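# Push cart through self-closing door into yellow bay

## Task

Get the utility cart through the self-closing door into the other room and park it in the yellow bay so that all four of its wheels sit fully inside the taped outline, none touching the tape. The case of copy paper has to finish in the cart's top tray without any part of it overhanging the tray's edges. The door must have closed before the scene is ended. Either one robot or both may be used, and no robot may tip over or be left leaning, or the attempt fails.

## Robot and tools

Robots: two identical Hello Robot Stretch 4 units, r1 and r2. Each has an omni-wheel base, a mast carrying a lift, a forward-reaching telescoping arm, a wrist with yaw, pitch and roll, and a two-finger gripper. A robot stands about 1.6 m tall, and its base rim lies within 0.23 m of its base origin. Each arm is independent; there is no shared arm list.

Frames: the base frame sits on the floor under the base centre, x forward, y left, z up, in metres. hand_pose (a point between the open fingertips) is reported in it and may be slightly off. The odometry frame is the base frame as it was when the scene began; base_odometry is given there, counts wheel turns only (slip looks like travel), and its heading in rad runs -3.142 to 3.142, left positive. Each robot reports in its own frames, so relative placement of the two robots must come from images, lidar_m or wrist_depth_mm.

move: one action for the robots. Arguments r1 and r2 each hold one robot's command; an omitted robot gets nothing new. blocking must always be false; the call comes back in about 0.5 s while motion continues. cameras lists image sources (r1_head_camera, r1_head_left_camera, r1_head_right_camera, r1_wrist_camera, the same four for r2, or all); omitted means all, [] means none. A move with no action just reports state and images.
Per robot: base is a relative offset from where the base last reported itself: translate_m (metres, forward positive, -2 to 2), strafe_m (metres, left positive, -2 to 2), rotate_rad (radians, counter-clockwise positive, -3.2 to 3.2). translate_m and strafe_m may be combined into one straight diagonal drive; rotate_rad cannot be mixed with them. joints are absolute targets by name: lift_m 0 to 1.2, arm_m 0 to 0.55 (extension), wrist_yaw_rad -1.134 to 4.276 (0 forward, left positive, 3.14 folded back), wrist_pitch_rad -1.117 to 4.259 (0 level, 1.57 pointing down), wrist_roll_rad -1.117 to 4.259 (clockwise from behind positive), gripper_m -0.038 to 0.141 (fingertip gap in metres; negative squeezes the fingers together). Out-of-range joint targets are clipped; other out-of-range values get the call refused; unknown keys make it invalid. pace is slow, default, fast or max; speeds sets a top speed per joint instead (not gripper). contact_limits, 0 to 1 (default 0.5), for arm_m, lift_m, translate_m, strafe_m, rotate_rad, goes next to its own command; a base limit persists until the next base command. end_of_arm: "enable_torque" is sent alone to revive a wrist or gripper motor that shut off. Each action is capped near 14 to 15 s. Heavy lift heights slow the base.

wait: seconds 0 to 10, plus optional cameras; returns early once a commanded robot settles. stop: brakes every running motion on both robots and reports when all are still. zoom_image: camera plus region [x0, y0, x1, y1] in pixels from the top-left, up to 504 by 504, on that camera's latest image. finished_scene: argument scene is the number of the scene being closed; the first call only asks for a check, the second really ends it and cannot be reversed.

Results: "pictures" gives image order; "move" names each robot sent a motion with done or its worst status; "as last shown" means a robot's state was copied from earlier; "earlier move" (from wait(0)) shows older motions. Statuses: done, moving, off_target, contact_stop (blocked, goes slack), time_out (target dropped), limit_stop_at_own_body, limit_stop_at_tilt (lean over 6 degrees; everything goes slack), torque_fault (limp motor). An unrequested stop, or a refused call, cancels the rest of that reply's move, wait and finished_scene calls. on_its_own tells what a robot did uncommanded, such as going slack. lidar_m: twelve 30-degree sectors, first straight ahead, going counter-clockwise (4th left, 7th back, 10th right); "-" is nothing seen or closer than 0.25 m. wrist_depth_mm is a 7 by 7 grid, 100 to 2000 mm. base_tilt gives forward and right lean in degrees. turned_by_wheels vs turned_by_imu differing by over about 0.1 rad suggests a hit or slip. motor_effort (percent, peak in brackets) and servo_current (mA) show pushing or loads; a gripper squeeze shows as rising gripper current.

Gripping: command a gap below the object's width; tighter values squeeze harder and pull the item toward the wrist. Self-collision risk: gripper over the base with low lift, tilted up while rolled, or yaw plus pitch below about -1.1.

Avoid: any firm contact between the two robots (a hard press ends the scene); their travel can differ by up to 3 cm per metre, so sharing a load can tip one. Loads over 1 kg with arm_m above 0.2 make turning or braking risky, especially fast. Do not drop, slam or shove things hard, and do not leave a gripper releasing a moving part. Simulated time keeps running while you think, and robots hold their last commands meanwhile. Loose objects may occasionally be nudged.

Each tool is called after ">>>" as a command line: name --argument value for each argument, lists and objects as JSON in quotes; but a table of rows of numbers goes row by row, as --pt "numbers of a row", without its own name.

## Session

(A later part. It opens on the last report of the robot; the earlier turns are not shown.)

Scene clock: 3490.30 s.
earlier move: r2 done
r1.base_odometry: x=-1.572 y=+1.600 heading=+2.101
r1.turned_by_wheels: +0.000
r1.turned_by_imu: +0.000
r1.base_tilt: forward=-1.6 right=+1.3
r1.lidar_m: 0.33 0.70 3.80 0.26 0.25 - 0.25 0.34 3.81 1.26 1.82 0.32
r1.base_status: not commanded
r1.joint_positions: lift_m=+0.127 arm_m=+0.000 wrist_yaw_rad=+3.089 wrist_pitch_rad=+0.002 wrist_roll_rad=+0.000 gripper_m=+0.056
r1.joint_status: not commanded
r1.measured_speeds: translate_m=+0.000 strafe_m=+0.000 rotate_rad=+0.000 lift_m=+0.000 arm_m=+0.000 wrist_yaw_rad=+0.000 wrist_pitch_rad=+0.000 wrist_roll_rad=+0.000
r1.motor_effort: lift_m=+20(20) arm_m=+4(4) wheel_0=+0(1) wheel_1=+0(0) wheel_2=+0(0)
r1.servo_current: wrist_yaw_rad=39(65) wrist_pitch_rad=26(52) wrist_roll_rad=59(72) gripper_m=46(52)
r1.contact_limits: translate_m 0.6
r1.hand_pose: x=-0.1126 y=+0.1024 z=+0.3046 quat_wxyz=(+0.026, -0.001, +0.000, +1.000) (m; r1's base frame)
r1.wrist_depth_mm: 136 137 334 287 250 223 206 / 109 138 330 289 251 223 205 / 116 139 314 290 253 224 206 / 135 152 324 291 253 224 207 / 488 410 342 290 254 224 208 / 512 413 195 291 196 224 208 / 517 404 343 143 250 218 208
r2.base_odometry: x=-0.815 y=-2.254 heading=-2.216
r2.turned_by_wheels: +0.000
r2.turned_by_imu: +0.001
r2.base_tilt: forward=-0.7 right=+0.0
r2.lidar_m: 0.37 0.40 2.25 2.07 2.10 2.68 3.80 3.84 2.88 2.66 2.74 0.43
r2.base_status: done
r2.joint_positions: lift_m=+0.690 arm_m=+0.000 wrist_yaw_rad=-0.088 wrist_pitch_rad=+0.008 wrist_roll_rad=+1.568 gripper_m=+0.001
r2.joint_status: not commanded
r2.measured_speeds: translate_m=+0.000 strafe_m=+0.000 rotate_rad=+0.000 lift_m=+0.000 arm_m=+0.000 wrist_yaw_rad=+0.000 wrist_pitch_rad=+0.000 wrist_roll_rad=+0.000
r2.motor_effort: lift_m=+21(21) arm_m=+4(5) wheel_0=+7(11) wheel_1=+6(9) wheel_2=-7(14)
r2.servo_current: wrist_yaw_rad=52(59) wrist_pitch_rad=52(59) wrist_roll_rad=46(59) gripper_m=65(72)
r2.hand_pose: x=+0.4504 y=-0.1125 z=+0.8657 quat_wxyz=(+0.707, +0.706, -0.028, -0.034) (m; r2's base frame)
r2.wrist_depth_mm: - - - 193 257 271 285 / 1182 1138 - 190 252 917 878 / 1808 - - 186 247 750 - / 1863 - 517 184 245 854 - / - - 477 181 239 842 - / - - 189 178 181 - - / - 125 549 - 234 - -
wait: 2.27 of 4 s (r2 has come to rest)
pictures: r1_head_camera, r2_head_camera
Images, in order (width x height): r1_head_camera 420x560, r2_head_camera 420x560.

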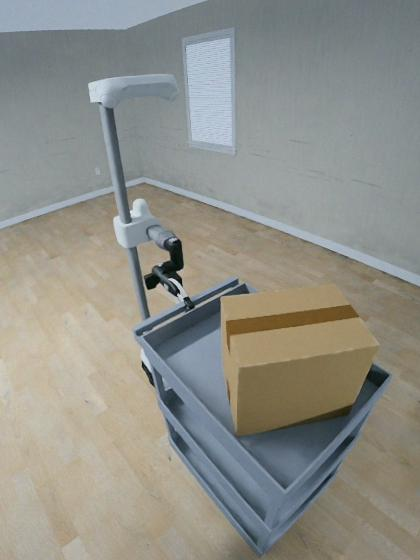

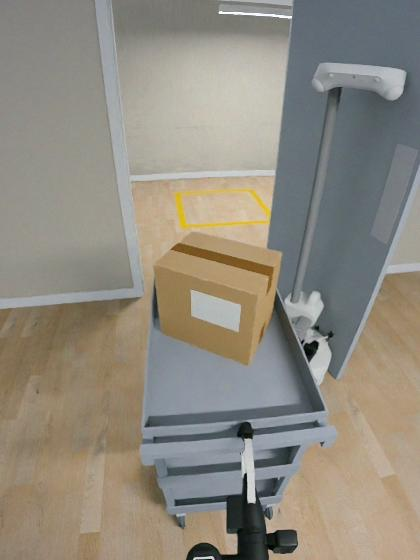

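>>> move --blocking false --cameras '[]' --r1 '{"base": {"translate_m": 0.0985, "strafe_m": 0.113}, "pace": "slow", "contact_limits": {"translate_m": 0.6}}'

>>> wait --seconds 3 --cameras '["r1_head_camera", "r2_head_camera", "r1_head_left_camera"]'

Scene clock: 3732.23 s.
move: r1 moving
r1.base_odometry: x=-1.584 y=+1.602 heading=+2.101
r1.turned_by_wheels: +0.000
r1.turned_by_imu: +0.000
r1.base_tilt: forward=-1.6 right=+1.3
r1.lidar_m: 0.36 0.71 3.77 0.25 0.25 - 0.25 0.33 3.82 1.24 1.84 0.30
r1.base_status: translate_m moving; strafe_m moving
r1.joint_positions: lift_m=+0.127 arm_m=+0.000 wrist_yaw_rad=+3.089 wrist_pitch_rad=+0.002 wrist_roll_rad=+0.000 gripper_m=+0.056
r1.joint_status: not commanded
r1.measured_speeds: translate_m=+0.032 strafe_m=+0.037 rotate_rad=+0.000 lift_m=+0.000 arm_m=+0.000 wrist_yaw_rad=+0.000 wrist_pitch_rad=+0.000 wrist_roll_rad=+0.000
r1.motor_effort: lift_m=+20(20) arm_m=+4(4) wheel_0=-6(9) wheel_1=+9(10) wheel_2=-2(2)
r1.servo_current: wrist_yaw_rad=39(65) wrist_pitch_rad=52(52) wrist_roll_rad=59(65) gripper_m=39(52)
r1.contact_limits: translate_m 0.6
r1.hand_pose: x=-0.1126 y=+0.1024 z=+0.3046 quat_wxyz=(+0.026, -0.001, +0.000, +1.000) (m; r1's base frame)
r1.wrist_depth_mm: 136 138 338 289 252 224 204 / 109 138 327 287 252 224 206 / 116 139 315 290 254 224 206 / 135 152 325 290 252 226 206 / 488 413 340 291 253 225 208 / 512 415 195 290 197 224 207 / 517 404 343 143 250 218 207
r2.base_odometry: x=-0.815 y=-2.254 heading=-2.216
r2.turned_by_wheels: +0.000
r2.turned_by_imu: +0.000
r2.base_tilt: forward=-0.6 right=+0.1
r2.lidar_m: 0.38 0.41 2.25 2.06 2.09 2.66 3.79 3.83 2.90 2.69 2.73 0.43
r2.base_status: not commanded
r2.joint_positions: lift_m=+0.690 arm_m=+0.000 wrist_yaw_rad=-0.088 wrist_pitch_rad=+0.008 wrist_roll_rad=+1.568 gripper_m=+0.001
r2.joint_status: not commanded
r2.measured_speeds: translate_m=+0.000 strafe_m=+0.000 rotate_rad=+0.000 lift_m=+0.000 arm_m=+0.000 wrist_yaw_rad=+0.000 wrist_pitch_rad=+0.000 wrist_roll_rad=+0.000
r2.motor_effort: lift_m=+21(21) arm_m=+4(5) wheel_0=+6(7) wheel_1=+6(6) wheel_2=-7(7)
r2.servo_current: wrist_yaw_rad=59(59) wrist_pitch_rad=46(59) wrist_roll_rad=46(59) gripper_m=52(72)
r2.hand_pose: x=+0.4504 y=-0.1125 z=+0.8657 quat_wxyz=(+0.707, +0.706, -0.028, -0.034) (m; r2's base frame)
r2.wrist_depth_mm: - - - 193 258 270 283 / 976 1138 - 190 253 917 878 / - - - 186 248 759 - / 1863 - 512 184 244 842 - / - - 477 181 240 842 - / - - 190 178 181 - - / - 126 554 - 233 - -
pictures: none
No camera images: "cameras" was empty.

Scene clock: 3734.50 s.
earlier move: r1 done
r1.base_odometry: x=-1.719 y=+1.627 heading=+2.101
r1.turned_by_wheels: +0.000
r1.turned_by_imu: +0.000
r1.base_tilt: forward=-1.5 right=+1.3
r1.lidar_m: 0.37 0.73 3.78 2.20 1.93 1.95 0.25 0.32 3.94 1.35 0.31 0.28
r1.base_status: done
r1.joint_positions: lift_m=+0.127 arm_m=+0.000 wrist_yaw_rad=+3.089 wrist_pitch_rad=+0.002 wrist_roll_rad=+0.000 gripper_m=+0.056
r1.joint_status: not commanded
r1.measured_speeds: translate_m=+0.000 strafe_m=+0.000 rotate_rad=+0.000 lift_m=+0.000 arm_m=+0.000 wrist_yaw_rad=+0.000 wrist_pitch_rad=+0.000 wrist_roll_rad=+0.000
r1.motor_effort: lift_m=+20(20) arm_m=+4(4) wheel_0=-7(10) wheel_1=+5(10) wheel_2=+1(3)
r1.servo_current: wrist_yaw_rad=65(65) wrist_pitch_rad=39(52) wrist_roll_rad=52(72) gripper_m=39(52)
r1.contact_limits: translate_m 0.6
r1.hand_pose: x=-0.1126 y=+0.1024 z=+0.3046 quat_wxyz=(+0.026, -0.001, +0.000, +1.000) (m; r1's base frame)
r1.wrist_depth_mm: 136 138 338 287 - - - / 109 138 329 289 - - - / 116 139 315 289 - - - / 135 153 325 291 290 - - / 500 418 340 290 290 1756 - / 521 424 194 291 191 1160 1098 / 530 407 340 144 289 768 820
r2.base_odometry: x=-0.815 y=-2.254 heading=-2.216
r2.turned_by_wheels: +0.000
r2.turned_by_imu: +0.000
r2.base_tilt: forward=-0.7 right=+0.1
r2.lidar_m: 0.36 0.38 2.22 2.07 2.12 2.68 3.77 3.80 2.90 2.67 2.74 0.44
r2.base_status: not commanded
r2.joint_positions: lift_m=+0.690 arm_m=+0.000 wrist_yaw_rad=-0.088 wrist_pitch_rad=+0.008 wrist_roll_rad=+1.568 gripper_m=+0.001
r2.joint_status: not commanded
r2.measured_speeds: translate_m=+0.000 strafe_m=+0.000 rotate_rad=+0.000 lift_m=+0.000 arm_m=+0.000 wrist_yaw_rad=+0.000 wrist_pitch_rad=+0.000 wrist_roll_rad=+0.000
r2.motor_effort: lift_m=+21(21) arm_m=+4(5) wheel_0=+6(7) wheel_1=+6(6) wheel_2=-7(7)
r2.servo_current: wrist_yaw_rad=39(59) wrist_pitch_rad=46(65) wrist_roll_rad=52(59) gripper_m=65(72)
r2.hand_pose: x=+0.4504 y=-0.1125 z=+0.8657 quat_wxyz=(+0.707, +0.706, -0.028, -0.034) (m; r2's base frame)
r2.wrist_depth_mm: - - - 193 258 271 283 / - 1008 1008 190 253 1025 820 / - - - 187 249 759 - / 1863 - 508 183 244 842 - / - - 480 181 240 831 - / - - 190 178 181 - - / - 126 549 - 235 - -
wait: 2.27 of 3 s (r1 has come to rest)
pictures: r1_head_camera, r1_head_left_camera, r2_head_camera
Images, in order (width x height): r1_head_camera 420x560, r1_head_left_camera 420x672, r2_head_camera 420x560.

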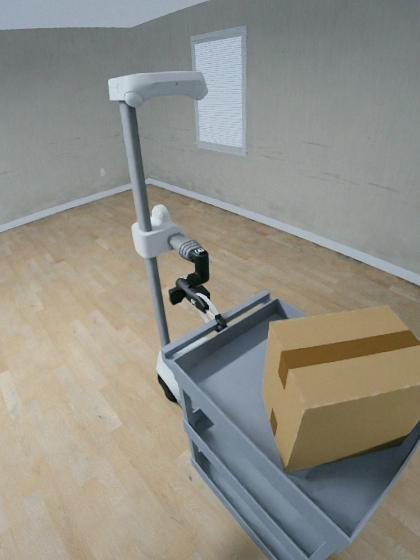

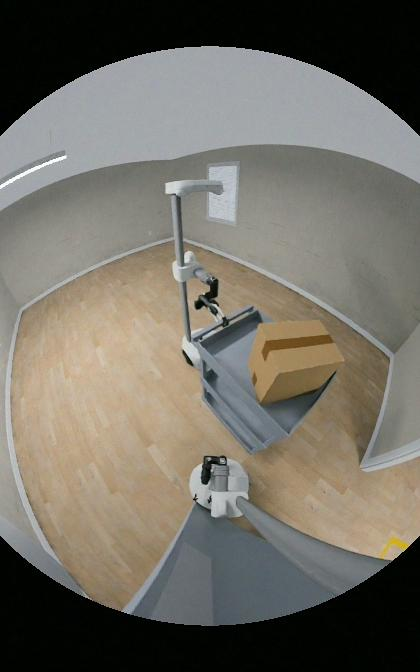

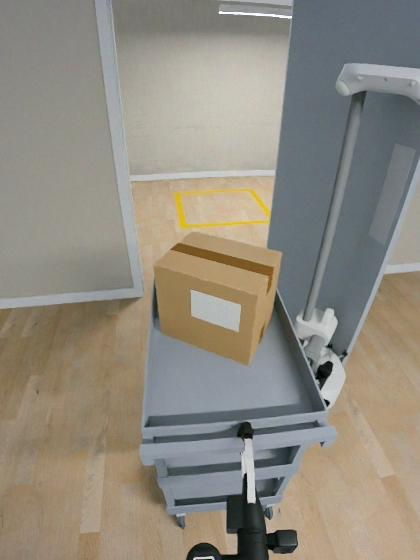

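>>> move --blocking false --cameras '[]' --r2 '{"base": {"translate_m": 0.198, "strafe_m": 0.03}, "pace": "slow"}'

>>> wait --seconds 4 --cameras '["r1_head_camera", "r2_head_camera", "r1_head_left_camera"]'

>>> zoom_image --camera "r2_head_camera" --region '[130, 395, 200, 475]'

>>> zoom_image --camera "r2_head_camera" --region '[285, 385, 355, 465]'

Scene clock: 3757.93 s.
move: r2 moving
r1.base_odometry: x=-1.719 y=+1.627 heading=+2.101
r1.turned_by_wheels: +0.000
r1.turned_by_imu: +0.000
r1.base_tilt: forward=-1.5 right=+1.3
r1.lidar_m: 0.36 1.15 3.76 2.24 1.93 1.95 0.25 0.35 3.96 1.36 0.28 0.30
r1.base_status: not commanded
r1.joint_positions: lift_m=+0.127 arm_m=+0.000 wrist_yaw_rad=+3.089 wrist_pitch_rad=+0.002 wrist_roll_rad=+0.000 gripper_m=+0.056
r1.joint_status: not commanded
r1.measured_speeds: translate_m=+0.000 strafe_m=+0.000 rotate_rad=+0.000 lift_m=+0.000 arm_m=+0.000 wrist_yaw_rad=+0.000 wrist_pitch_rad=+0.000 wrist_roll_rad=+0.000
r1.motor_effort: lift_m=+20(20) arm_m=+4(4) wheel_0=-7(8) wheel_1=+5(6) wheel_2=+1(1)
r1.servo_current: wrist_yaw_rad=39(59) wrist_pitch_rad=39(46) wrist_roll_rad=33(65) gripper_m=46(46)
r1.contact_limits: translate_m 0.6
r1.hand_pose: x=-0.1126 y=+0.1024 z=+0.3046 quat_wxyz=(+0.026, -0.001, +0.000, +1.000) (m; r1's base frame)
r1.wrist_depth_mm: 136 138 340 287 - - - / 109 138 329 287 - - - / 116 139 317 289 - - - / 135 153 325 291 290 - - / 496 415 342 290 291 1863 - / 521 418 193 293 190 1160 1160 / 525 410 338 143 289 768 809
r2.base_odometry: x=-0.821 y=-2.265 heading=-2.216
r2.turned_by_wheels: +0.000
r2.turned_by_imu: +0.001
r2.base_tilt: forward=-0.7 right=+0.0
r2.lidar_m: 0.39 0.40 2.22 2.07 2.11 2.69 3.82 3.83 2.89 2.67 2.70 0.45
r2.base_status: translate_m moving; strafe_m moving
r2.joint_positions: lift_m=+0.690 arm_m=+0.000 wrist_yaw_rad=-0.088 wrist_pitch_rad=+0.008 wrist_roll_rad=+1.568 gripper_m=+0.001
r2.joint_status: not commanded
r2.measured_speeds: translate_m=+0.048 strafe_m=+0.007 rotate_rad=-0.002 lift_m=+0.000 arm_m=+0.000 wrist_yaw_rad=+0.000 wrist_pitch_rad=+0.000 wrist_roll_rad=+0.000
r2.motor_effort: lift_m=+21(21) arm_m=+4(4) wheel_0=+7(10) wheel_1=+6(9) wheel_2=-11(12)
r2.servo_current: wrist_yaw_rad=59(59) wrist_pitch_rad=52(52) wrist_roll_rad=59(59) gripper_m=59(65)
r2.hand_pose: x=+0.4504 y=-0.1125 z=+0.8657 quat_wxyz=(+0.707, +0.706, -0.028, -0.034) (m; r2's base frame)
r2.wrist_depth_mm: - - - 194 259 268 283 / - - 1008 191 254 1025 809 / - - - 187 249 750 - / 1808 - 521 183 244 854 - / - - 477 181 240 831 - / 1708 - 190 177 182 - - / - 125 544 - 232 - -
pictures: none
No camera images: "cameras" was empty.

Scene clock: 3760.70 s.
earlier move: r2 done
r1.base_odometry: x=-1.719 y=+1.627 heading=+2.101
r1.turned_by_wheels: +0.000
r1.turned_by_imu: +0.000
r1.base_tilt: forward=-1.6 right=+1.3
r1.lidar_m: 0.38 4.80 3.77 2.22 1.94 1.94 0.25 0.35 3.96 0.29 0.25 0.27
r1.base_status: not commanded
r1.joint_positions: lift_m=+0.127 arm_m=+0.000 wrist_yaw_rad=+3.089 wrist_pitch_rad=+0.002 wrist_roll_rad=+0.000 gripper_m=+0.056
r1.joint_status: not commanded
r1.measured_speeds: translate_m=+0.000 strafe_m=+0.000 rotate_rad=+0.000 lift_m=+0.000 arm_m=+0.000 wrist_yaw_rad=+0.000 wrist_pitch_rad=+0.000 wrist_roll_rad=+0.000
r1.motor_effort: lift_m=+20(20) arm_m=+4(4) wheel_0=-7(8) wheel_1=+5(6) wheel_2=+1(1)
r1.servo_current: wrist_yaw_rad=39(65) wrist_pitch_rad=39(52) wrist_roll_rad=59(65) gripper_m=46(46)
r1.contact_limits: translate_m 0.6
r1.hand_pose: x=-0.1126 y=+0.1024 z=+0.3046 quat_wxyz=(+0.026, -0.001, +0.000, +1.000) (m; r1's base frame)
r1.wrist_depth_mm: 136 138 340 289 - - - / 109 138 329 290 - - - / 116 139 314 290 - - - / 135 152 324 290 291 - - / 496 418 342 291 290 1808 - / 521 424 195 291 190 1182 1160 / 525 410 336 143 291 778 820
r2.base_odometry: x=-0.910 y=-2.430 heading=-2.216
r2.turned_by_wheels: +0.000
r2.turned_by_imu: +0.001
r2.base_tilt: forward=-0.7 right=+0.1
r2.lidar_m: 0.38 0.42 2.21 2.07 2.08 2.68 4.02 3.98 2.89 2.69 1.11 0.42
r2.base_status: done
r2.joint_positions: lift_m=+0.690 arm_m=+0.000 wrist_yaw_rad=-0.088 wrist_pitch_rad=+0.008 wrist_roll_rad=+1.568 gripper_m=+0.001
r2.joint_status: not commanded
r2.measured_speeds: translate_m=+0.000 strafe_m=+0.000 rotate_rad=+0.000 lift_m=+0.000 arm_m=+0.000 wrist_yaw_rad=+0.000 wrist_pitch_rad=+0.000 wrist_roll_rad=+0.000
r2.motor_effort: lift_m=+21(21) arm_m=+4(5) wheel_0=+3(10) wheel_1=+4(9) wheel_2=-7(12)
r2.servo_current: wrist_yaw_rad=52(59) wrist_pitch_rad=46(59) wrist_roll_rad=52(59) gripper_m=59(78)
r2.hand_pose: x=+0.4504 y=-0.1125 z=+0.8657 quat_wxyz=(+0.707, +0.706, -0.028, -0.034) (m; r2's base frame)
r2.wrist_depth_mm: 820 831 831 180 243 260 778 / - - - 180 241 - 580 / - - 591 179 240 809 - / 1661 - 466 179 239 842 - / - - 492 178 238 842 - / - - 191 177 184 - - / 1537 126 - - - - -
wait: 2.77 of 4 s (r2 has come to rest)
pictures: r1_head_camera, r1_head_left_camera, r2_head_camera
Images, in order (width x height): r1_head_camera 420x560, r1_head_left_camera 420x672, r2_head_camera 420x560.

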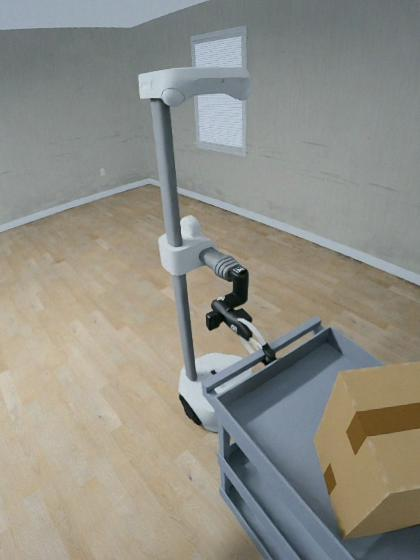

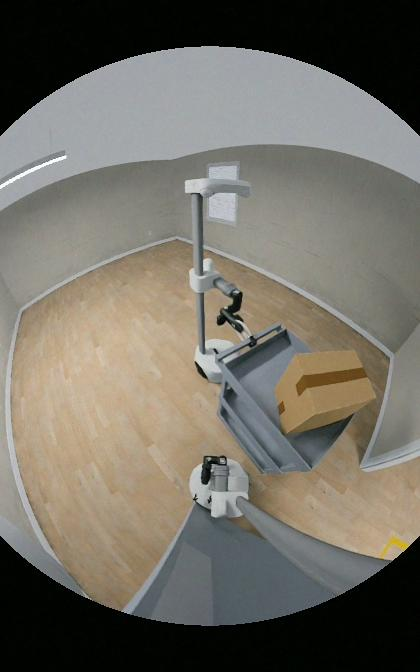

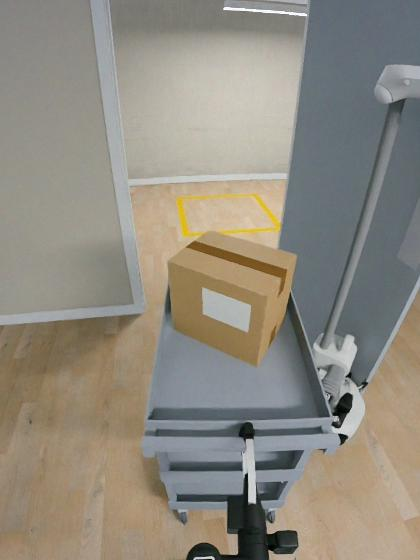

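Scaled by 6.300 from the camera's 420x560 image, which has a finer 1200x1600 frame.

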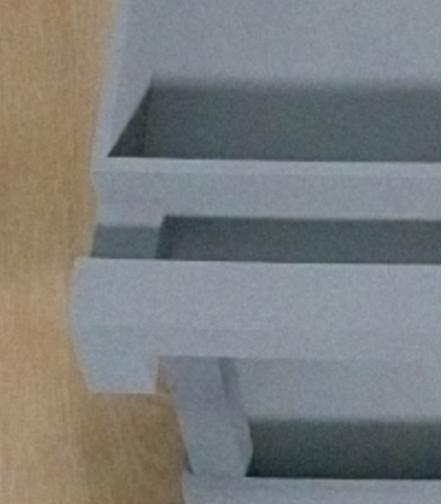

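Scaled by 6.300 from the camera's 420x560 image, which has a finer 1200x1600 frame.

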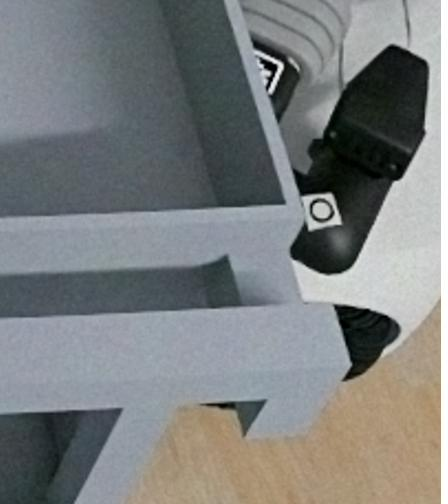

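>>> move --blocking false --cameras '[]' --r2 '{"base": {"translate_m": 0.193, "strafe_m": 0.055}, "pace": "slow"}'

>>> wait --seconds 4 --cameras '["r1_head_camera", "r2_head_camera", "r1_head_right_camera"]'

>>> zoom_image --camera "r2_head_camera" --region '[130, 385, 200, 465]'

>>> zoom_image --camera "r2_head_camera" --region '[285, 385, 355, 465]'

Scene clock: 3777.60 s.
move: r2 moving
r1.base_odometry: x=-1.719 y=+1.627 heading=+2.101
r1.turned_by_wheels: +0.000
r1.turned_by_imu: +0.000
r1.base_tilt: forward=-1.5 right=+1.3
r1.lidar_m: 0.38 4.78 3.78 2.24 1.93 1.93 0.25 0.33 3.97 0.30 0.27 0.28
r1.base_status: not commanded
r1.joint_positions: lift_m=+0.127 arm_m=+0.000 wrist_yaw_rad=+3.089 wrist_pitch_rad=+0.002 wrist_roll_rad=+0.000 gripper_m=+0.056
r1.joint_status: not commanded
r1.measured_speeds: translate_m=+0.000 strafe_m=+0.000 rotate_rad=+0.000 lift_m=+0.000 arm_m=+0.000 wrist_yaw_rad=+0.000 wrist_pitch_rad=+0.000 wrist_roll_rad=+0.000
r1.motor_effort: lift_m=+20(20) arm_m=+4(4) wheel_0=-7(8) wheel_1=+5(6) wheel_2=+1(1)
r1.servo_current: wrist_yaw_rad=52(59) wrist_pitch_rad=46(46) wrist_roll_rad=46(65) gripper_m=46(52)
r1.contact_limits: translate_m 0.6
r1.hand_pose: x=-0.1126 y=+0.1024 z=+0.3046 quat_wxyz=(+0.026, -0.001, +0.000, +1.000) (m; r1's base frame)
r1.wrist_depth_mm: 136 138 336 287 - - - / 109 138 330 289 - - - / 116 139 317 287 - - - / 135 152 324 291 289 - - / 496 415 342 291 289 1808 - / 517 421 195 291 191 1160 1118 / 525 407 338 143 289 778 820
r2.base_odometry: x=-0.915 y=-2.442 heading=-2.216
r2.turned_by_wheels: +0.000
r2.turned_by_imu: +0.000
r2.base_tilt: forward=-0.7 right=+0.0
r2.lidar_m: 0.37 0.43 2.20 2.06 2.09 2.68 4.03 4.03 2.91 2.67 1.00 0.42
r2.base_status: translate_m moving; strafe_m moving
r2.joint_positions: lift_m=+0.690 arm_m=+0.000 wrist_yaw_rad=-0.088 wrist_pitch_rad=+0.008 wrist_roll_rad=+1.568 gripper_m=+0.001
r2.joint_status: not commanded
r2.measured_speeds: translate_m=+0.048 strafe_m=+0.014 rotate_rad=-0.002 lift_m=+0.000 arm_m=+0.000 wrist_yaw_rad=+0.000 wrist_pitch_rad=+0.000 wrist_roll_rad=+0.000
r2.motor_effort: lift_m=+21(21) arm_m=+4(4) wheel_0=+6(9) wheel_1=+7(8) wheel_2=-13(13)
r2.servo_current: wrist_yaw_rad=52(52) wrist_pitch_rad=52(52) wrist_roll_rad=52(52) gripper_m=59(65)
r2.hand_pose: x=+0.4504 y=-0.1125 z=+0.8657 quat_wxyz=(+0.707, +0.706, -0.028, -0.034) (m; r2's base frame)
r2.wrist_depth_mm: 809 809 820 181 241 260 820 / - - - 180 242 - 535 / 1756 - 585 179 240 809 - / 1661 - 469 179 239 831 - / - - 492 178 237 854 - / 1618 - 190 177 185 - - / - 126 - - - - -
pictures: none
No camera images: "cameras" was empty.

Scene clock: 3780.33 s.
earlier move: r2 done
r1.base_odometry: x=-1.719 y=+1.627 heading=+2.101
r1.turned_by_wheels: +0.000
r1.turned_by_imu: +0.000
r1.base_tilt: forward=-1.5 right=+1.3
r1.lidar_m: 0.44 4.79 3.76 2.23 1.94 1.92 0.25 0.33 3.95 0.29 0.25 0.29
r1.base_status: not commanded
r1.joint_positions: lift_m=+0.127 arm_m=+0.000 wrist_yaw_rad=+3.089 wrist_pitch_rad=+0.002 wrist_roll_rad=+0.000 gripper_m=+0.056
r1.joint_status: not commanded
r1.measured_speeds: translate_m=+0.000 strafe_m=+0.000 rotate_rad=+0.000 lift_m=+0.000 arm_m=+0.000 wrist_yaw_rad=+0.000 wrist_pitch_rad=+0.000 wrist_roll_rad=+0.000
r1.motor_effort: lift_m=+20(20) arm_m=+4(4) wheel_0=-6(8) wheel_1=+5(6) wheel_2=+1(1)
r1.servo_current: wrist_yaw_rad=65(72) wrist_pitch_rad=39(46) wrist_roll_rad=52(65) gripper_m=33(52)
r1.contact_limits: translate_m 0.6
r1.hand_pose: x=-0.1126 y=+0.1024 z=+0.3046 quat_wxyz=(+0.026, -0.001, +0.000, +1.000) (m; r1's base frame)
r1.wrist_depth_mm: 136 138 336 289 - - - / 109 138 332 289 - - - / 116 139 317 289 - - - / 135 153 325 290 291 - - / 500 418 342 291 290 1808 - / 525 421 195 291 191 1182 1138 / 525 407 340 143 290 778 798
r2.base_odometry: x=-0.982 y=-2.617 heading=-2.216
r2.turned_by_wheels: +0.000
r2.turned_by_imu: +0.000
r2.base_tilt: forward=-0.7 right=+0.1
r2.lidar_m: 0.41 0.46 2.14 2.04 2.08 2.61 4.21 4.21 2.90 2.72 0.77 0.43
r2.base_status: done
r2.joint_positions: lift_m=+0.690 arm_m=+0.000 wrist_yaw_rad=-0.089 wrist_pitch_rad=+0.008 wrist_roll_rad=+1.568 gripper_m=+0.001
r2.joint_status: not commanded
r2.measured_speeds: translate_m=+0.000 strafe_m=+0.000 rotate_rad=+0.000 lift_m=+0.000 arm_m=+0.000 wrist_yaw_rad=+0.000 wrist_pitch_rad=+0.000 wrist_roll_rad=+0.000
r2.motor_effort: lift_m=+21(21) arm_m=+4(5) wheel_0=+2(9) wheel_1=+3(8) wheel_2=-8(13)
r2.servo_current: wrist_yaw_rad=46(59) wrist_pitch_rad=59(59) wrist_roll_rad=39(65) gripper_m=65(72)
r2.hand_pose: x=+0.4504 y=-0.1126 z=+0.8657 quat_wxyz=(+0.707, +0.706, -0.029, -0.034) (m; r2's base frame)
r2.wrist_depth_mm: - - - 165 224 - - / - - - 168 227 - - / - - 521 171 231 831 - / - 488 466 232 234 831 - / - - 525 176 236 842 - / - - 190 177 184 - - / - 126 - - 244 - -
wait: 2.73 of 4 s (r2 has come to rest)
pictures: r1_head_camera, r1_head_right_camera, r2_head_camera
Images, in order (width x height): r1_head_camera 420x560, r1_head_right_camera 420x672, r2_head_camera 420x560.

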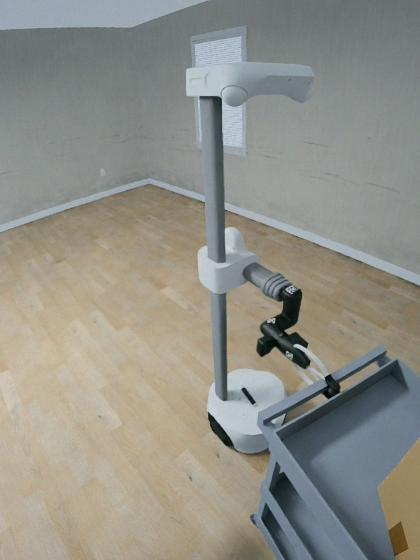

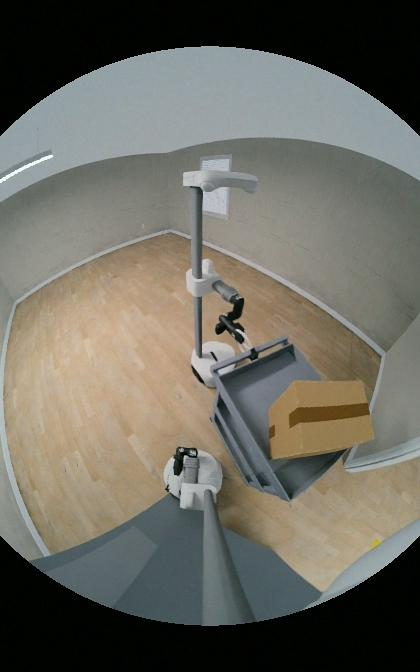

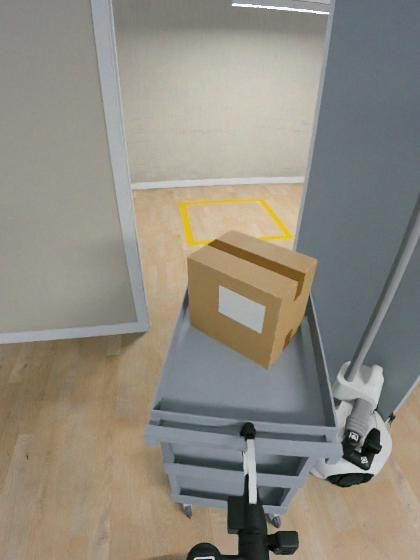

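Scaled by 6.300 from the camera's 420x560 image, which has a finer 1200x1600 frame.

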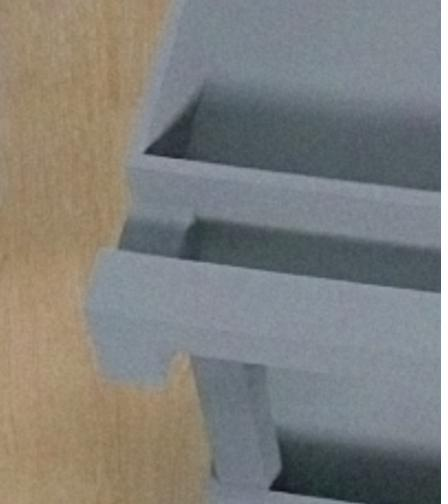

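Scaled by 6.300 from the camera's 420x560 image, which has a finer 1200x1600 frame.

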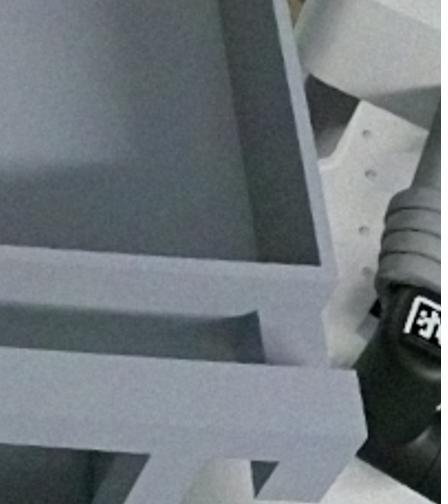

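>>> move --blocking false --cameras '[]' --r2 '{"base": {"translate_m": 0.198, "strafe_m": 0.028}, "pace": "slow"}'

>>> wait --seconds 4 --cameras '["r2_head_camera", "r1_head_right_camera"]'

>>> zoom_image --camera "r2_head_camera" --region '[130, 385, 200, 465]'

>>> zoom_image --camera "r2_head_camera" --region '[285, 395, 355, 475]'

Scene clock: 3797.90 s.
move: r2 moving
r1.base_odometry: x=-1.719 y=+1.627 heading=+2.101
r1.turned_by_wheels: +0.000
r1.turned_by_imu: +0.000
r1.base_tilt: forward=-1.5 right=+1.3
r1.lidar_m: 0.47 4.78 3.75 2.21 1.93 1.94 0.25 0.34 3.96 0.27 0.28 0.30
r1.base_status: not commanded
r1.joint_positions: lift_m=+0.127 arm_m=+0.000 wrist_yaw_rad=+3.089 wrist_pitch_rad=+0.002 wrist_roll_rad=+0.000 gripper_m=+0.056
r1.joint_status: not commanded
r1.measured_speeds: translate_m=+0.000 strafe_m=+0.000 rotate_rad=+0.000 lift_m=+0.000 arm_m=+0.000 wrist_yaw_rad=+0.000 wrist_pitch_rad=+0.000 wrist_roll_rad=+0.000
r1.motor_effort: lift_m=+20(20) arm_m=+4(4) wheel_0=-7(8) wheel_1=+5(5) wheel_2=+1(1)
r1.servo_current: wrist_yaw_rad=52(65) wrist_pitch_rad=46(52) wrist_roll_rad=46(65) gripper_m=39(46)
r1.contact_limits: translate_m 0.6
r1.hand_pose: x=-0.1126 y=+0.1024 z=+0.3046 quat_wxyz=(+0.026, -0.001, +0.000, +1.000) (m; r1's base frame)
r1.wrist_depth_mm: 136 138 338 287 - - - / 109 138 327 289 - - - / 116 139 315 290 - - - / 135 152 325 290 290 - - / 500 415 342 291 289 1756 - / 525 418 194 291 191 1160 1118 / 530 407 338 143 290 778 820
r2.base_odometry: x=-0.988 y=-2.628 heading=-2.216
r2.turned_by_wheels: +0.000
r2.turned_by_imu: +0.001
r2.base_tilt: forward=-0.6 right=+0.0
r2.lidar_m: 0.41 0.45 2.14 2.03 2.07 2.60 - 4.23 2.97 2.70 0.78 0.41
r2.base_status: translate_m moving; strafe_m moving
r2.joint_positions: lift_m=+0.690 arm_m=+0.000 wrist_yaw_rad=-0.089 wrist_pitch_rad=+0.008 wrist_roll_rad=+1.568 gripper_m=+0.001
r2.joint_status: not commanded
r2.measured_speeds: translate_m=+0.048 strafe_m=+0.007 rotate_rad=+0.000 lift_m=+0.000 arm_m=+0.000 wrist_yaw_rad=+0.000 wrist_pitch_rad=+0.000 wrist_roll_rad=+0.000
r2.motor_effort: lift_m=+21(21) arm_m=+4(4) wheel_0=+3(7) wheel_1=+6(8) wheel_2=-11(14)
r2.servo_current: wrist_yaw_rad=39(59) wrist_pitch_rad=52(52) wrist_roll_rad=46(59) gripper_m=52(65)
r2.hand_pose: x=+0.4504 y=-0.1126 z=+0.8657 quat_wxyz=(+0.707, +0.706, -0.029, -0.034) (m; r2's base frame)
r2.wrist_depth_mm: - - - 164 223 - - / - - - 167 225 - - / - - 512 170 230 820 - / - 484 469 231 232 831 - / - - 521 176 236 854 - / - - 190 177 183 - - / - 126 - - - - -
pictures: none
No camera images: "cameras" was empty.

Scene clock: 3800.67 s.
earlier move: r2 done
r1.base_odometry: x=-1.719 y=+1.627 heading=+2.101
r1.turned_by_wheels: +0.000
r1.turned_by_imu: +0.000
r1.base_tilt: forward=-1.5 right=+1.3
r1.lidar_m: 0.67 4.74 3.77 2.21 1.93 1.91 0.25 0.34 0.41 0.33 0.31 0.37
r1.base_status: not commanded
r1.joint_positions: lift_m=+0.127 arm_m=+0.000 wrist_yaw_rad=+3.089 wrist_pitch_rad=+0.002 wrist_roll_rad=+0.000 gripper_m=+0.056
r1.joint_status: not commanded
r1.measured_speeds: translate_m=+0.000 strafe_m=+0.000 rotate_rad=+0.000 lift_m=+0.000 arm_m=+0.000 wrist_yaw_rad=+0.000 wrist_pitch_rad=+0.000 wrist_roll_rad=+0.000
r1.motor_effort: lift_m=+20(20) arm_m=+4(4) wheel_0=-7(8) wheel_1=+5(6) wheel_2=+1(1)
r1.servo_current: wrist_yaw_rad=52(78) wrist_pitch_rad=39(52) wrist_roll_rad=33(65) gripper_m=39(46)
r1.contact_limits: translate_m 0.6
r1.hand_pose: x=-0.1126 y=+0.1024 z=+0.3046 quat_wxyz=(+0.026, -0.001, +0.000, +1.000) (m; r1's base frame)
r1.wrist_depth_mm: 135 138 336 287 - - - / 109 138 330 289 - - - / 116 139 317 290 - - - / 135 152 327 291 289 - - / 500 415 342 291 291 1756 - / 525 418 195 293 190 1182 1138 / 525 404 336 143 290 768 820
r2.base_odometry: x=-1.079 y=-2.792 heading=-2.216
r2.turned_by_wheels: +0.000
r2.turned_by_imu: +0.001
r2.base_tilt: forward=-0.7 right=+0.1
r2.lidar_m: 0.40 0.50 1.91 2.03 2.08 2.63 - 4.36 2.95 2.74 0.67 0.41
r2.base_status: done
r2.joint_positions: lift_m=+0.690 arm_m=+0.000 wrist_yaw_rad=-0.089 wrist_pitch_rad=+0.008 wrist_roll_rad=+1.568 gripper_m=+0.001
r2.joint_status: not commanded
r2.measured_speeds: translate_m=+0.000 strafe_m=+0.000 rotate_rad=+0.000 lift_m=+0.000 arm_m=+0.000 wrist_yaw_rad=+0.000 wrist_pitch_rad=+0.000 wrist_roll_rad=+0.000
r2.motor_effort: lift_m=+21(21) arm_m=+4(5) wheel_0=+6(10) wheel_1=+6(9) wheel_2=-7(14)
r2.servo_current: wrist_yaw_rad=33(59) wrist_pitch_rad=52(59) wrist_roll_rad=46(59) gripper_m=59(72)
r2.hand_pose: x=+0.4504 y=-0.1126 z=+0.8657 quat_wxyz=(+0.707, +0.706, -0.029, -0.034) (m; r2's base frame)
r2.wrist_depth_mm: - - - 152 208 - - / - - 569 158 214 - - / - 500 459 162 221 820 - / - - 480 166 227 820 - / - - 559 172 236 - - / - - 190 177 185 - - / - - - - - - 492
wait: 2.77 of 4 s (r2 has come to rest)
pictures: r1_head_right_camera, r2_head_camera
Images, in order (width x height): r1_head_right_camera 420x672, r2_head_camera 420x560.

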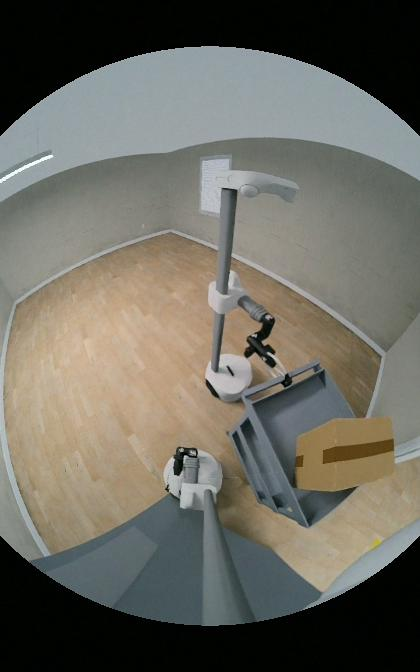

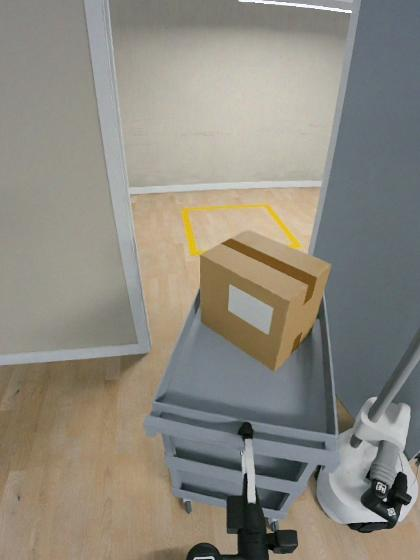

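Scaled by 6.300 from the camera's 420x560 image, which has a finer 1200x1600 frame.

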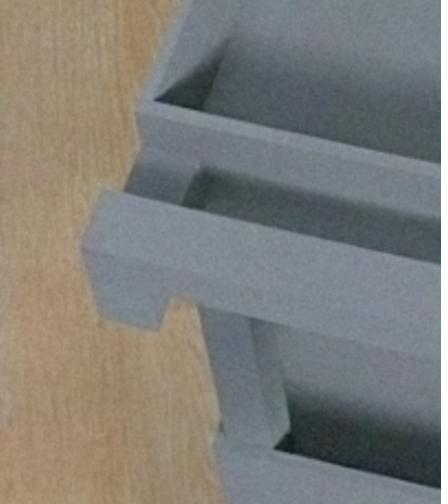

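Scaled by 6.300 from the camera's 420x560 image, which has a finer 1200x1600 frame.

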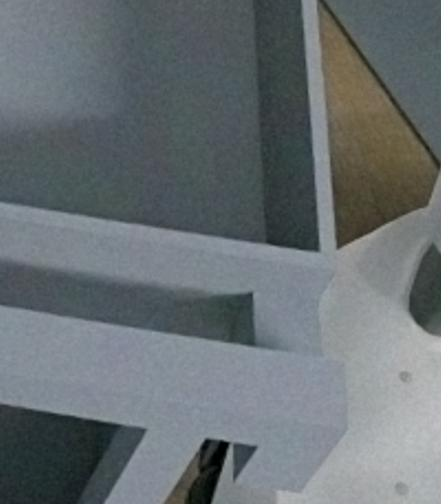

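>>> zoom_image --camera "r1_head_right_camera" --region '[100, 420, 330, 650]'

>>> zoom_image --camera "r2_head_camera" --region '[270, 330, 420, 530]'

Scaled by 2.191 from the camera's 420x672 image, which has a finer 600x960 frame.

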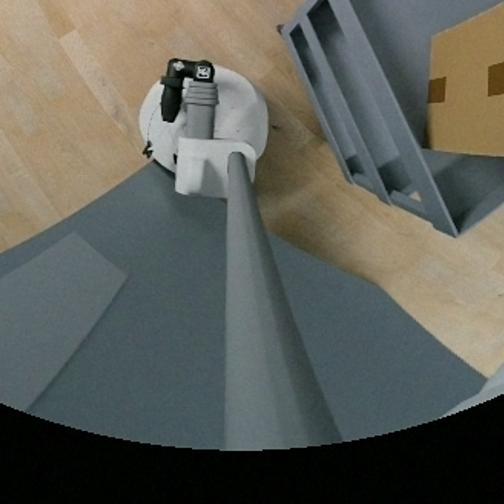

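Scaled by 2.520 from the camera's 420x560 image, which has a finer 1200x1600 frame.

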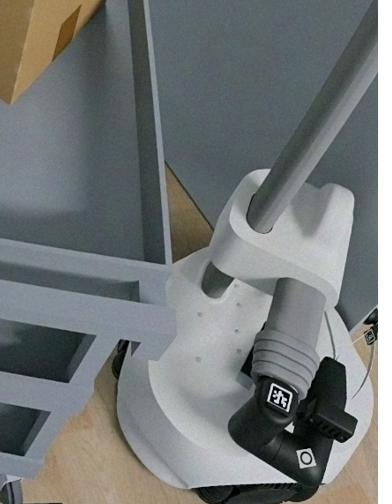

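>>> move --blocking false --cameras '[]' --r1 '{"base": {"translate_m": 0.023, "strafe_m": 0.033}, "pace": "slow", "contact_limits": {"translate_m": 0.5}}'

>>> wait --seconds 2.5 --cameras '["r1_head_right_camera"]'

>>> zoom_image --camera "r1_head_right_camera" --region '[100, 420, 330, 650]'

Scene clock: 3913.00 s.
move: r1 moving
r1.base_odometry: x=-1.731 y=+1.628 heading=+2.101
r1.turned_by_wheels: +0.000
r1.turned_by_imu: +0.000
r1.base_tilt: forward=-1.6 right=+1.3
r1.lidar_m: 0.64 4.77 3.72 2.20 1.92 1.95 0.25 0.32 0.43 0.33 0.32 0.38
r1.base_status: translate_m moving; strafe_m moving
r1.joint_positions: lift_m=+0.127 arm_m=+0.000 wrist_yaw_rad=+3.089 wrist_pitch_rad=+0.002 wrist_roll_rad=+0.000 gripper_m=+0.056
r1.joint_status: not commanded
r1.measured_speeds: translate_m=+0.028 strafe_m=+0.040 rotate_rad=+0.001 lift_m=+0.000 arm_m=+0.000 wrist_yaw_rad=+0.000 wrist_pitch_rad=+0.000 wrist_roll_rad=+0.000
r1.motor_effort: lift_m=+20(20) arm_m=+4(4) wheel_0=-9(9) wheel_1=+12(12) wheel_2=-2(2)
r1.servo_current: wrist_yaw_rad=46(52) wrist_pitch_rad=39(52) wrist_roll_rad=46(59) gripper_m=46(46)
r1.contact_limits: translate_m 0.5
r1.hand_pose: x=-0.1126 y=+0.1024 z=+0.3046 quat_wxyz=(+0.026, -0.001, +0.000, +1.000) (m; r1's base frame)
r1.wrist_depth_mm: 136 138 340 287 - - - / 109 138 330 287 - - - / 116 139 315 290 - - - / 135 152 325 291 - - - / 496 415 342 291 1863 1808 - / 521 421 195 291 190 1182 1138 / 530 410 338 143 699 768 809
r2.base_odometry: x=-1.079 y=-2.792 heading=-2.216
r2.turned_by_wheels: +0.000
r2.turned_by_imu: +0.000
r2.base_tilt: forward=-0.7 right=+0.1
r2.lidar_m: 0.41 0.48 1.89 2.01 2.06 2.63 - 4.40 2.98 2.73 0.64 0.41
r2.base_status: not commanded
r2.joint_positions: lift_m=+0.690 arm_m=+0.000 wrist_yaw_rad=-0.089 wrist_pitch_rad=+0.008 wrist_roll_rad=+1.568 gripper_m=+0.001
r2.joint_status: not commanded
r2.measured_speeds: translate_m=+0.000 strafe_m=+0.000 rotate_rad=+0.000 lift_m=+0.000 arm_m=+0.000 wrist_yaw_rad=+0.000 wrist_pitch_rad=+0.000 wrist_roll_rad=+0.000
r2.motor_effort: lift_m=+21(21) arm_m=+4(4) wheel_0=+6(6) wheel_1=+5(6) wheel_2=-7(7)
r2.servo_current: wrist_yaw_rad=33(59) wrist_pitch_rad=59(59) wrist_roll_rad=46(59) gripper_m=65(65)
r2.hand_pose: x=+0.4504 y=-0.1126 z=+0.8657 quat_wxyz=(+0.707, +0.706, -0.029, -0.034) (m; r2's base frame)
r2.wrist_depth_mm: - - - 151 207 - - / - - 574 158 214 - - / - 496 455 162 220 809 - / - - 480 167 228 809 - / - - 559 173 235 - - / - - 190 176 183 - - / - - - - - - 488
pictures: none
No camera images: "cameras" was empty.

Scene clock: 3914.03 s.
earlier move: r1 done
r1.base_odometry: x=-1.759 y=+1.631 heading=+2.101
r1.turned_by_wheels: +0.000
r1.turned_by_imu: +0.000
r1.base_tilt: forward=-1.6 right=+1.3
r1.lidar_m: 0.67 4.76 3.74 2.22 1.94 1.92 0.25 0.33 0.46 0.34 0.32 0.40
r1.base_status: done
r1.joint_positions: lift_m=+0.127 arm_m=+0.000 wrist_yaw_rad=+3.089 wrist_pitch_rad=+0.002 wrist_roll_rad=+0.000 gripper_m=+0.056
r1.joint_status: not commanded
r1.measured_speeds: translate_m=+0.000 strafe_m=+0.000 rotate_rad=+0.000 lift_m=+0.000 arm_m=+0.000 wrist_yaw_rad=+0.000 wrist_pitch_rad=+0.000 wrist_roll_rad=+0.000
r1.motor_effort: lift_m=+20(20) arm_m=+4(4) wheel_0=-5(9) wheel_1=+4(12) wheel_2=+1(2)
r1.servo_current: wrist_yaw_rad=52(59) wrist_pitch_rad=46(52) wrist_roll_rad=59(72) gripper_m=46(46)
r1.contact_limits: translate_m 0.5
r1.hand_pose: x=-0.1126 y=+0.1024 z=+0.3046 quat_wxyz=(+0.026, -0.001, +0.000, +1.000) (m; r1's base frame)
r1.wrist_depth_mm: 135 138 338 293 - - - / 109 138 330 301 - - - / 116 139 315 301 - - - / 135 153 325 301 - - - / 496 418 342 298 - 1808 - / 521 415 195 297 190 1160 1138 / 508 407 336 156 732 778 809
r2.base_odometry: x=-1.079 y=-2.792 heading=-2.216
r2.turned_by_wheels: +0.000
r2.turned_by_imu: +0.000
r2.base_tilt: forward=-0.6 right=+0.0
r2.lidar_m: 0.41 0.48 1.88 2.03 2.07 2.62 - 4.35 2.96 2.69 0.67 0.42
r2.base_status: not commanded
r2.joint_positions: lift_m=+0.690 arm_m=+0.000 wrist_yaw_rad=-0.089 wrist_pitch_rad=+0.008 wrist_roll_rad=+1.568 gripper_m=+0.001
r2.joint_status: not commanded
r2.measured_speeds: translate_m=+0.000 strafe_m=+0.000 rotate_rad=+0.000 lift_m=+0.000 arm_m=+0.000 wrist_yaw_rad=+0.000 wrist_pitch_rad=+0.000 wrist_roll_rad=+0.000
r2.motor_effort: lift_m=+21(21) arm_m=+4(4) wheel_0=+6(6) wheel_1=+5(6) wheel_2=-7(7)
r2.servo_current: wrist_yaw_rad=39(59) wrist_pitch_rad=52(59) wrist_roll_rad=46(59) gripper_m=65(65)
r2.hand_pose: x=+0.4504 y=-0.1126 z=+0.8657 quat_wxyz=(+0.707, +0.706, -0.029, -0.034) (m; r2's base frame)
r2.wrist_depth_mm: - - - 151 207 - - / - - 569 157 215 - - / - 500 455 162 220 809 - / - - 480 166 228 820 - / - - 559 172 234 - - / - - 190 176 183 - - / - - - - - - 492
wait: 1.03 of 2.5 s (r1 has come to rest)
pictures: r1_head_right_camera
Images, in order (width x height): r1_head_right_camera 420x672.

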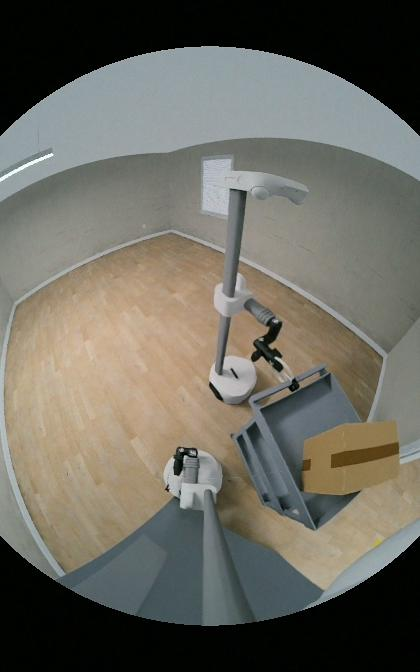

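Scaled by 2.191 from the camera's 420x672 image, which has a finer 600x960 frame.

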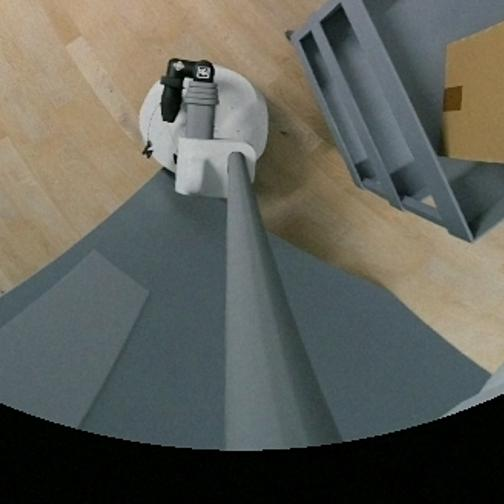

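>>> move --blocking false --cameras '[]' --r1 '{"base": {"translate_m": 0.036, "strafe_m": 0.071}, "pace": "slow", "contact_limits": {"translate_m": 0.5}}'

>>> wait --seconds 2.5 --cameras '["r1_head_right_camera", "r2_head_camera"]'

>>> zoom_image --camera "r1_head_right_camera" --region '[100, 420, 330, 650]'

Scene clock: 3919.27 s.
move: r1 moving
r1.base_odometry: x=-1.771 y=+1.630 heading=+2.101
r1.turned_by_wheels: +0.000
r1.turned_by_imu: +0.000
r1.base_tilt: forward=-1.6 right=+1.3
r1.lidar_m: 0.70 4.73 3.71 2.18 1.92 1.93 0.25 0.32 0.49 0.36 0.36 0.41
r1.base_status: translate_m moving; strafe_m moving
r1.joint_positions: lift_m=+0.127 arm_m=+0.000 wrist_yaw_rad=+3.089 wrist_pitch_rad=+0.002 wrist_roll_rad=+0.000 gripper_m=+0.056
r1.joint_status: not commanded
r1.measured_speeds: translate_m=+0.022 strafe_m=+0.044 rotate_rad=-0.002 lift_m=+0.000 arm_m=+0.000 wrist_yaw_rad=+0.000 wrist_pitch_rad=+0.000 wrist_roll_rad=+0.000
r1.motor_effort: lift_m=+20(20) arm_m=+4(4) wheel_0=-10(10) wheel_1=+9(10) wheel_2=+0(1)
r1.servo_current: wrist_yaw_rad=59(65) wrist_pitch_rad=46(46) wrist_roll_rad=39(59) gripper_m=39(52)
r1.contact_limits: translate_m 0.5
r1.hand_pose: x=-0.1126 y=+0.1024 z=+0.3046 quat_wxyz=(+0.026, -0.001, +0.000, +1.000) (m; r1's base frame)
r1.wrist_depth_mm: 136 138 340 300 - - - / 109 138 327 300 - - - / 116 138 314 303 - - - / 135 152 324 303 - - - / 500 418 342 306 - 1808 - / 521 418 195 306 190 1182 1138 / 508 407 343 156 732 778 820
r2.base_odometry: x=-1.079 y=-2.792 heading=-2.216
r2.turned_by_wheels: +0.000
r2.turned_by_imu: +0.000
r2.base_tilt: forward=-0.7 right=+0.1
r2.lidar_m: 0.41 0.46 1.87 2.00 2.04 2.62 - 4.37 2.96 2.72 0.65 0.42
r2.base_status: not commanded
r2.joint_positions: lift_m=+0.690 arm_m=+0.000 wrist_yaw_rad=-0.089 wrist_pitch_rad=+0.008 wrist_roll_rad=+1.568 gripper_m=+0.001
r2.joint_status: not commanded
r2.measured_speeds: translate_m=+0.000 strafe_m=+0.000 rotate_rad=+0.000 lift_m=+0.000 arm_m=+0.000 wrist_yaw_rad=+0.000 wrist_pitch_rad=+0.000 wrist_roll_rad=+0.000
r2.motor_effort: lift_m=+21(21) arm_m=+4(5) wheel_0=+6(6) wheel_1=+5(6) wheel_2=-7(7)
r2.servo_current: wrist_yaw_rad=39(59) wrist_pitch_rad=52(52) wrist_roll_rad=52(52) gripper_m=65(65)
r2.hand_pose: x=+0.4504 y=-0.1126 z=+0.8657 quat_wxyz=(+0.707, +0.706, -0.029, -0.034) (m; r2's base frame)
r2.wrist_depth_mm: - - - 151 208 - - / - - 569 157 214 - - / - 500 459 162 220 809 - / - - 484 167 227 820 - / - - 559 173 236 - - / - - 190 176 183 - - / - - - - - - 492
pictures: none
No camera images: "cameras" was empty.

Scene clock: 3920.83 s.
earlier move: r1 done
r1.base_odometry: x=-1.838 y=+1.626 heading=+2.101
r1.turned_by_wheels: +0.000
r1.turned_by_imu: +0.001
r1.base_tilt: forward=-1.6 right=+1.2
r1.lidar_m: 0.71 4.67 3.69 2.18 1.89 1.91 0.25 0.28 0.51 0.40 0.40 0.45
r1.base_status: done
r1.joint_positions: lift_m=+0.127 arm_m=+0.000 wrist_yaw_rad=+3.089 wrist_pitch_rad=+0.002 wrist_roll_rad=+0.000 gripper_m=+0.056
r1.joint_status: not commanded
r1.measured_speeds: translate_m=+0.000 strafe_m=+0.000 rotate_rad=+0.000 lift_m=+0.000 arm_m=+0.000 wrist_yaw_rad=+0.000 wrist_pitch_rad=+0.000 wrist_roll_rad=+0.000
r1.motor_effort: lift_m=+20(20) arm_m=+4(4) wheel_0=-6(10) wheel_1=+5(10) wheel_2=+2(4)
r1.servo_current: wrist_yaw_rad=46(65) wrist_pitch_rad=39(46) wrist_roll_rad=46(59) gripper_m=46(52)
r1.contact_limits: translate_m 0.5
r1.hand_pose: x=-0.1126 y=+0.1024 z=+0.3046 quat_wxyz=(+0.026, -0.001, +0.000, +1.000) (m; r1's base frame)
r1.wrist_depth_mm: 136 138 327 - - - - / 109 138 320 - - - - / 116 138 290 - - - - / 135 153 314 - - - - / 459 387 330 1983 - 1618 - / 504 384 193 1182 191 1138 1118 / 512 377 320 167 741 778 809
r2.base_odometry: x=-1.079 y=-2.792 heading=-2.216
r2.turned_by_wheels: +0.000
r2.turned_by_imu: +0.000
r2.base_tilt: forward=-0.7 right=+0.0
r2.lidar_m: 0.40 0.49 1.90 1.99 2.02 2.63 - 4.38 2.95 2.73 0.65 0.39
r2.base_status: not commanded
r2.joint_positions: lift_m=+0.690 arm_m=+0.000 wrist_yaw_rad=-0.089 wrist_pitch_rad=+0.008 wrist_roll_rad=+1.568 gripper_m=+0.001
r2.joint_status: not commanded
r2.measured_speeds: translate_m=+0.000 strafe_m=+0.000 rotate_rad=+0.000 lift_m=+0.000 arm_m=+0.000 wrist_yaw_rad=+0.000 wrist_pitch_rad=+0.000 wrist_roll_rad=+0.000
r2.motor_effort: lift_m=+21(21) arm_m=+4(5) wheel_0=+5(6) wheel_1=+6(6) wheel_2=-7(7)
r2.servo_current: wrist_yaw_rad=59(65) wrist_pitch_rad=52(65) wrist_roll_rad=46(59) gripper_m=59(65)
r2.hand_pose: x=+0.4504 y=-0.1126 z=+0.8657 quat_wxyz=(+0.707, +0.706, -0.029, -0.034) (m; r2's base frame)
r2.wrist_depth_mm: - - - 152 208 - - / - - 564 157 215 - - / - 500 459 162 221 809 - / - - 480 166 227 820 - / - - 559 173 236 - - / - - 190 177 183 - - / - - - - - - 488
wait: 1.57 of 2.5 s (r1 has come to rest)
pictures: r1_head_right_camera, r2_head_camera
Images, in order (width x height): r1_head_right_camera 420x672, r2_head_camera 420x560.

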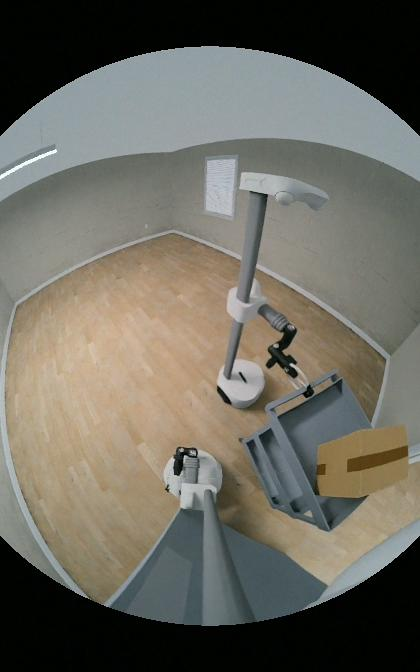

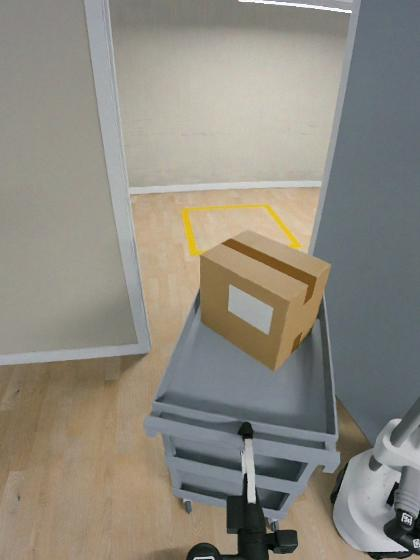

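Scaled by 2.191 from the camera's 420x672 image, which has a finer 600x960 frame.

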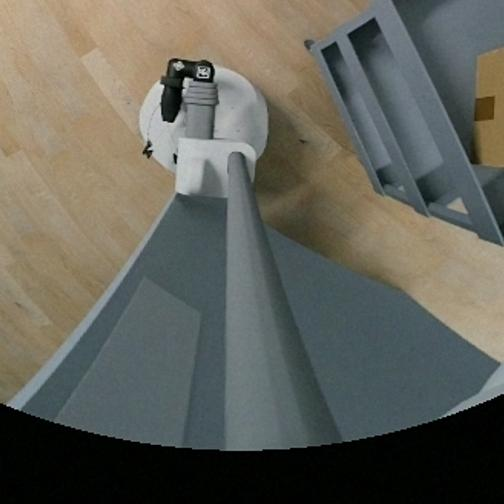

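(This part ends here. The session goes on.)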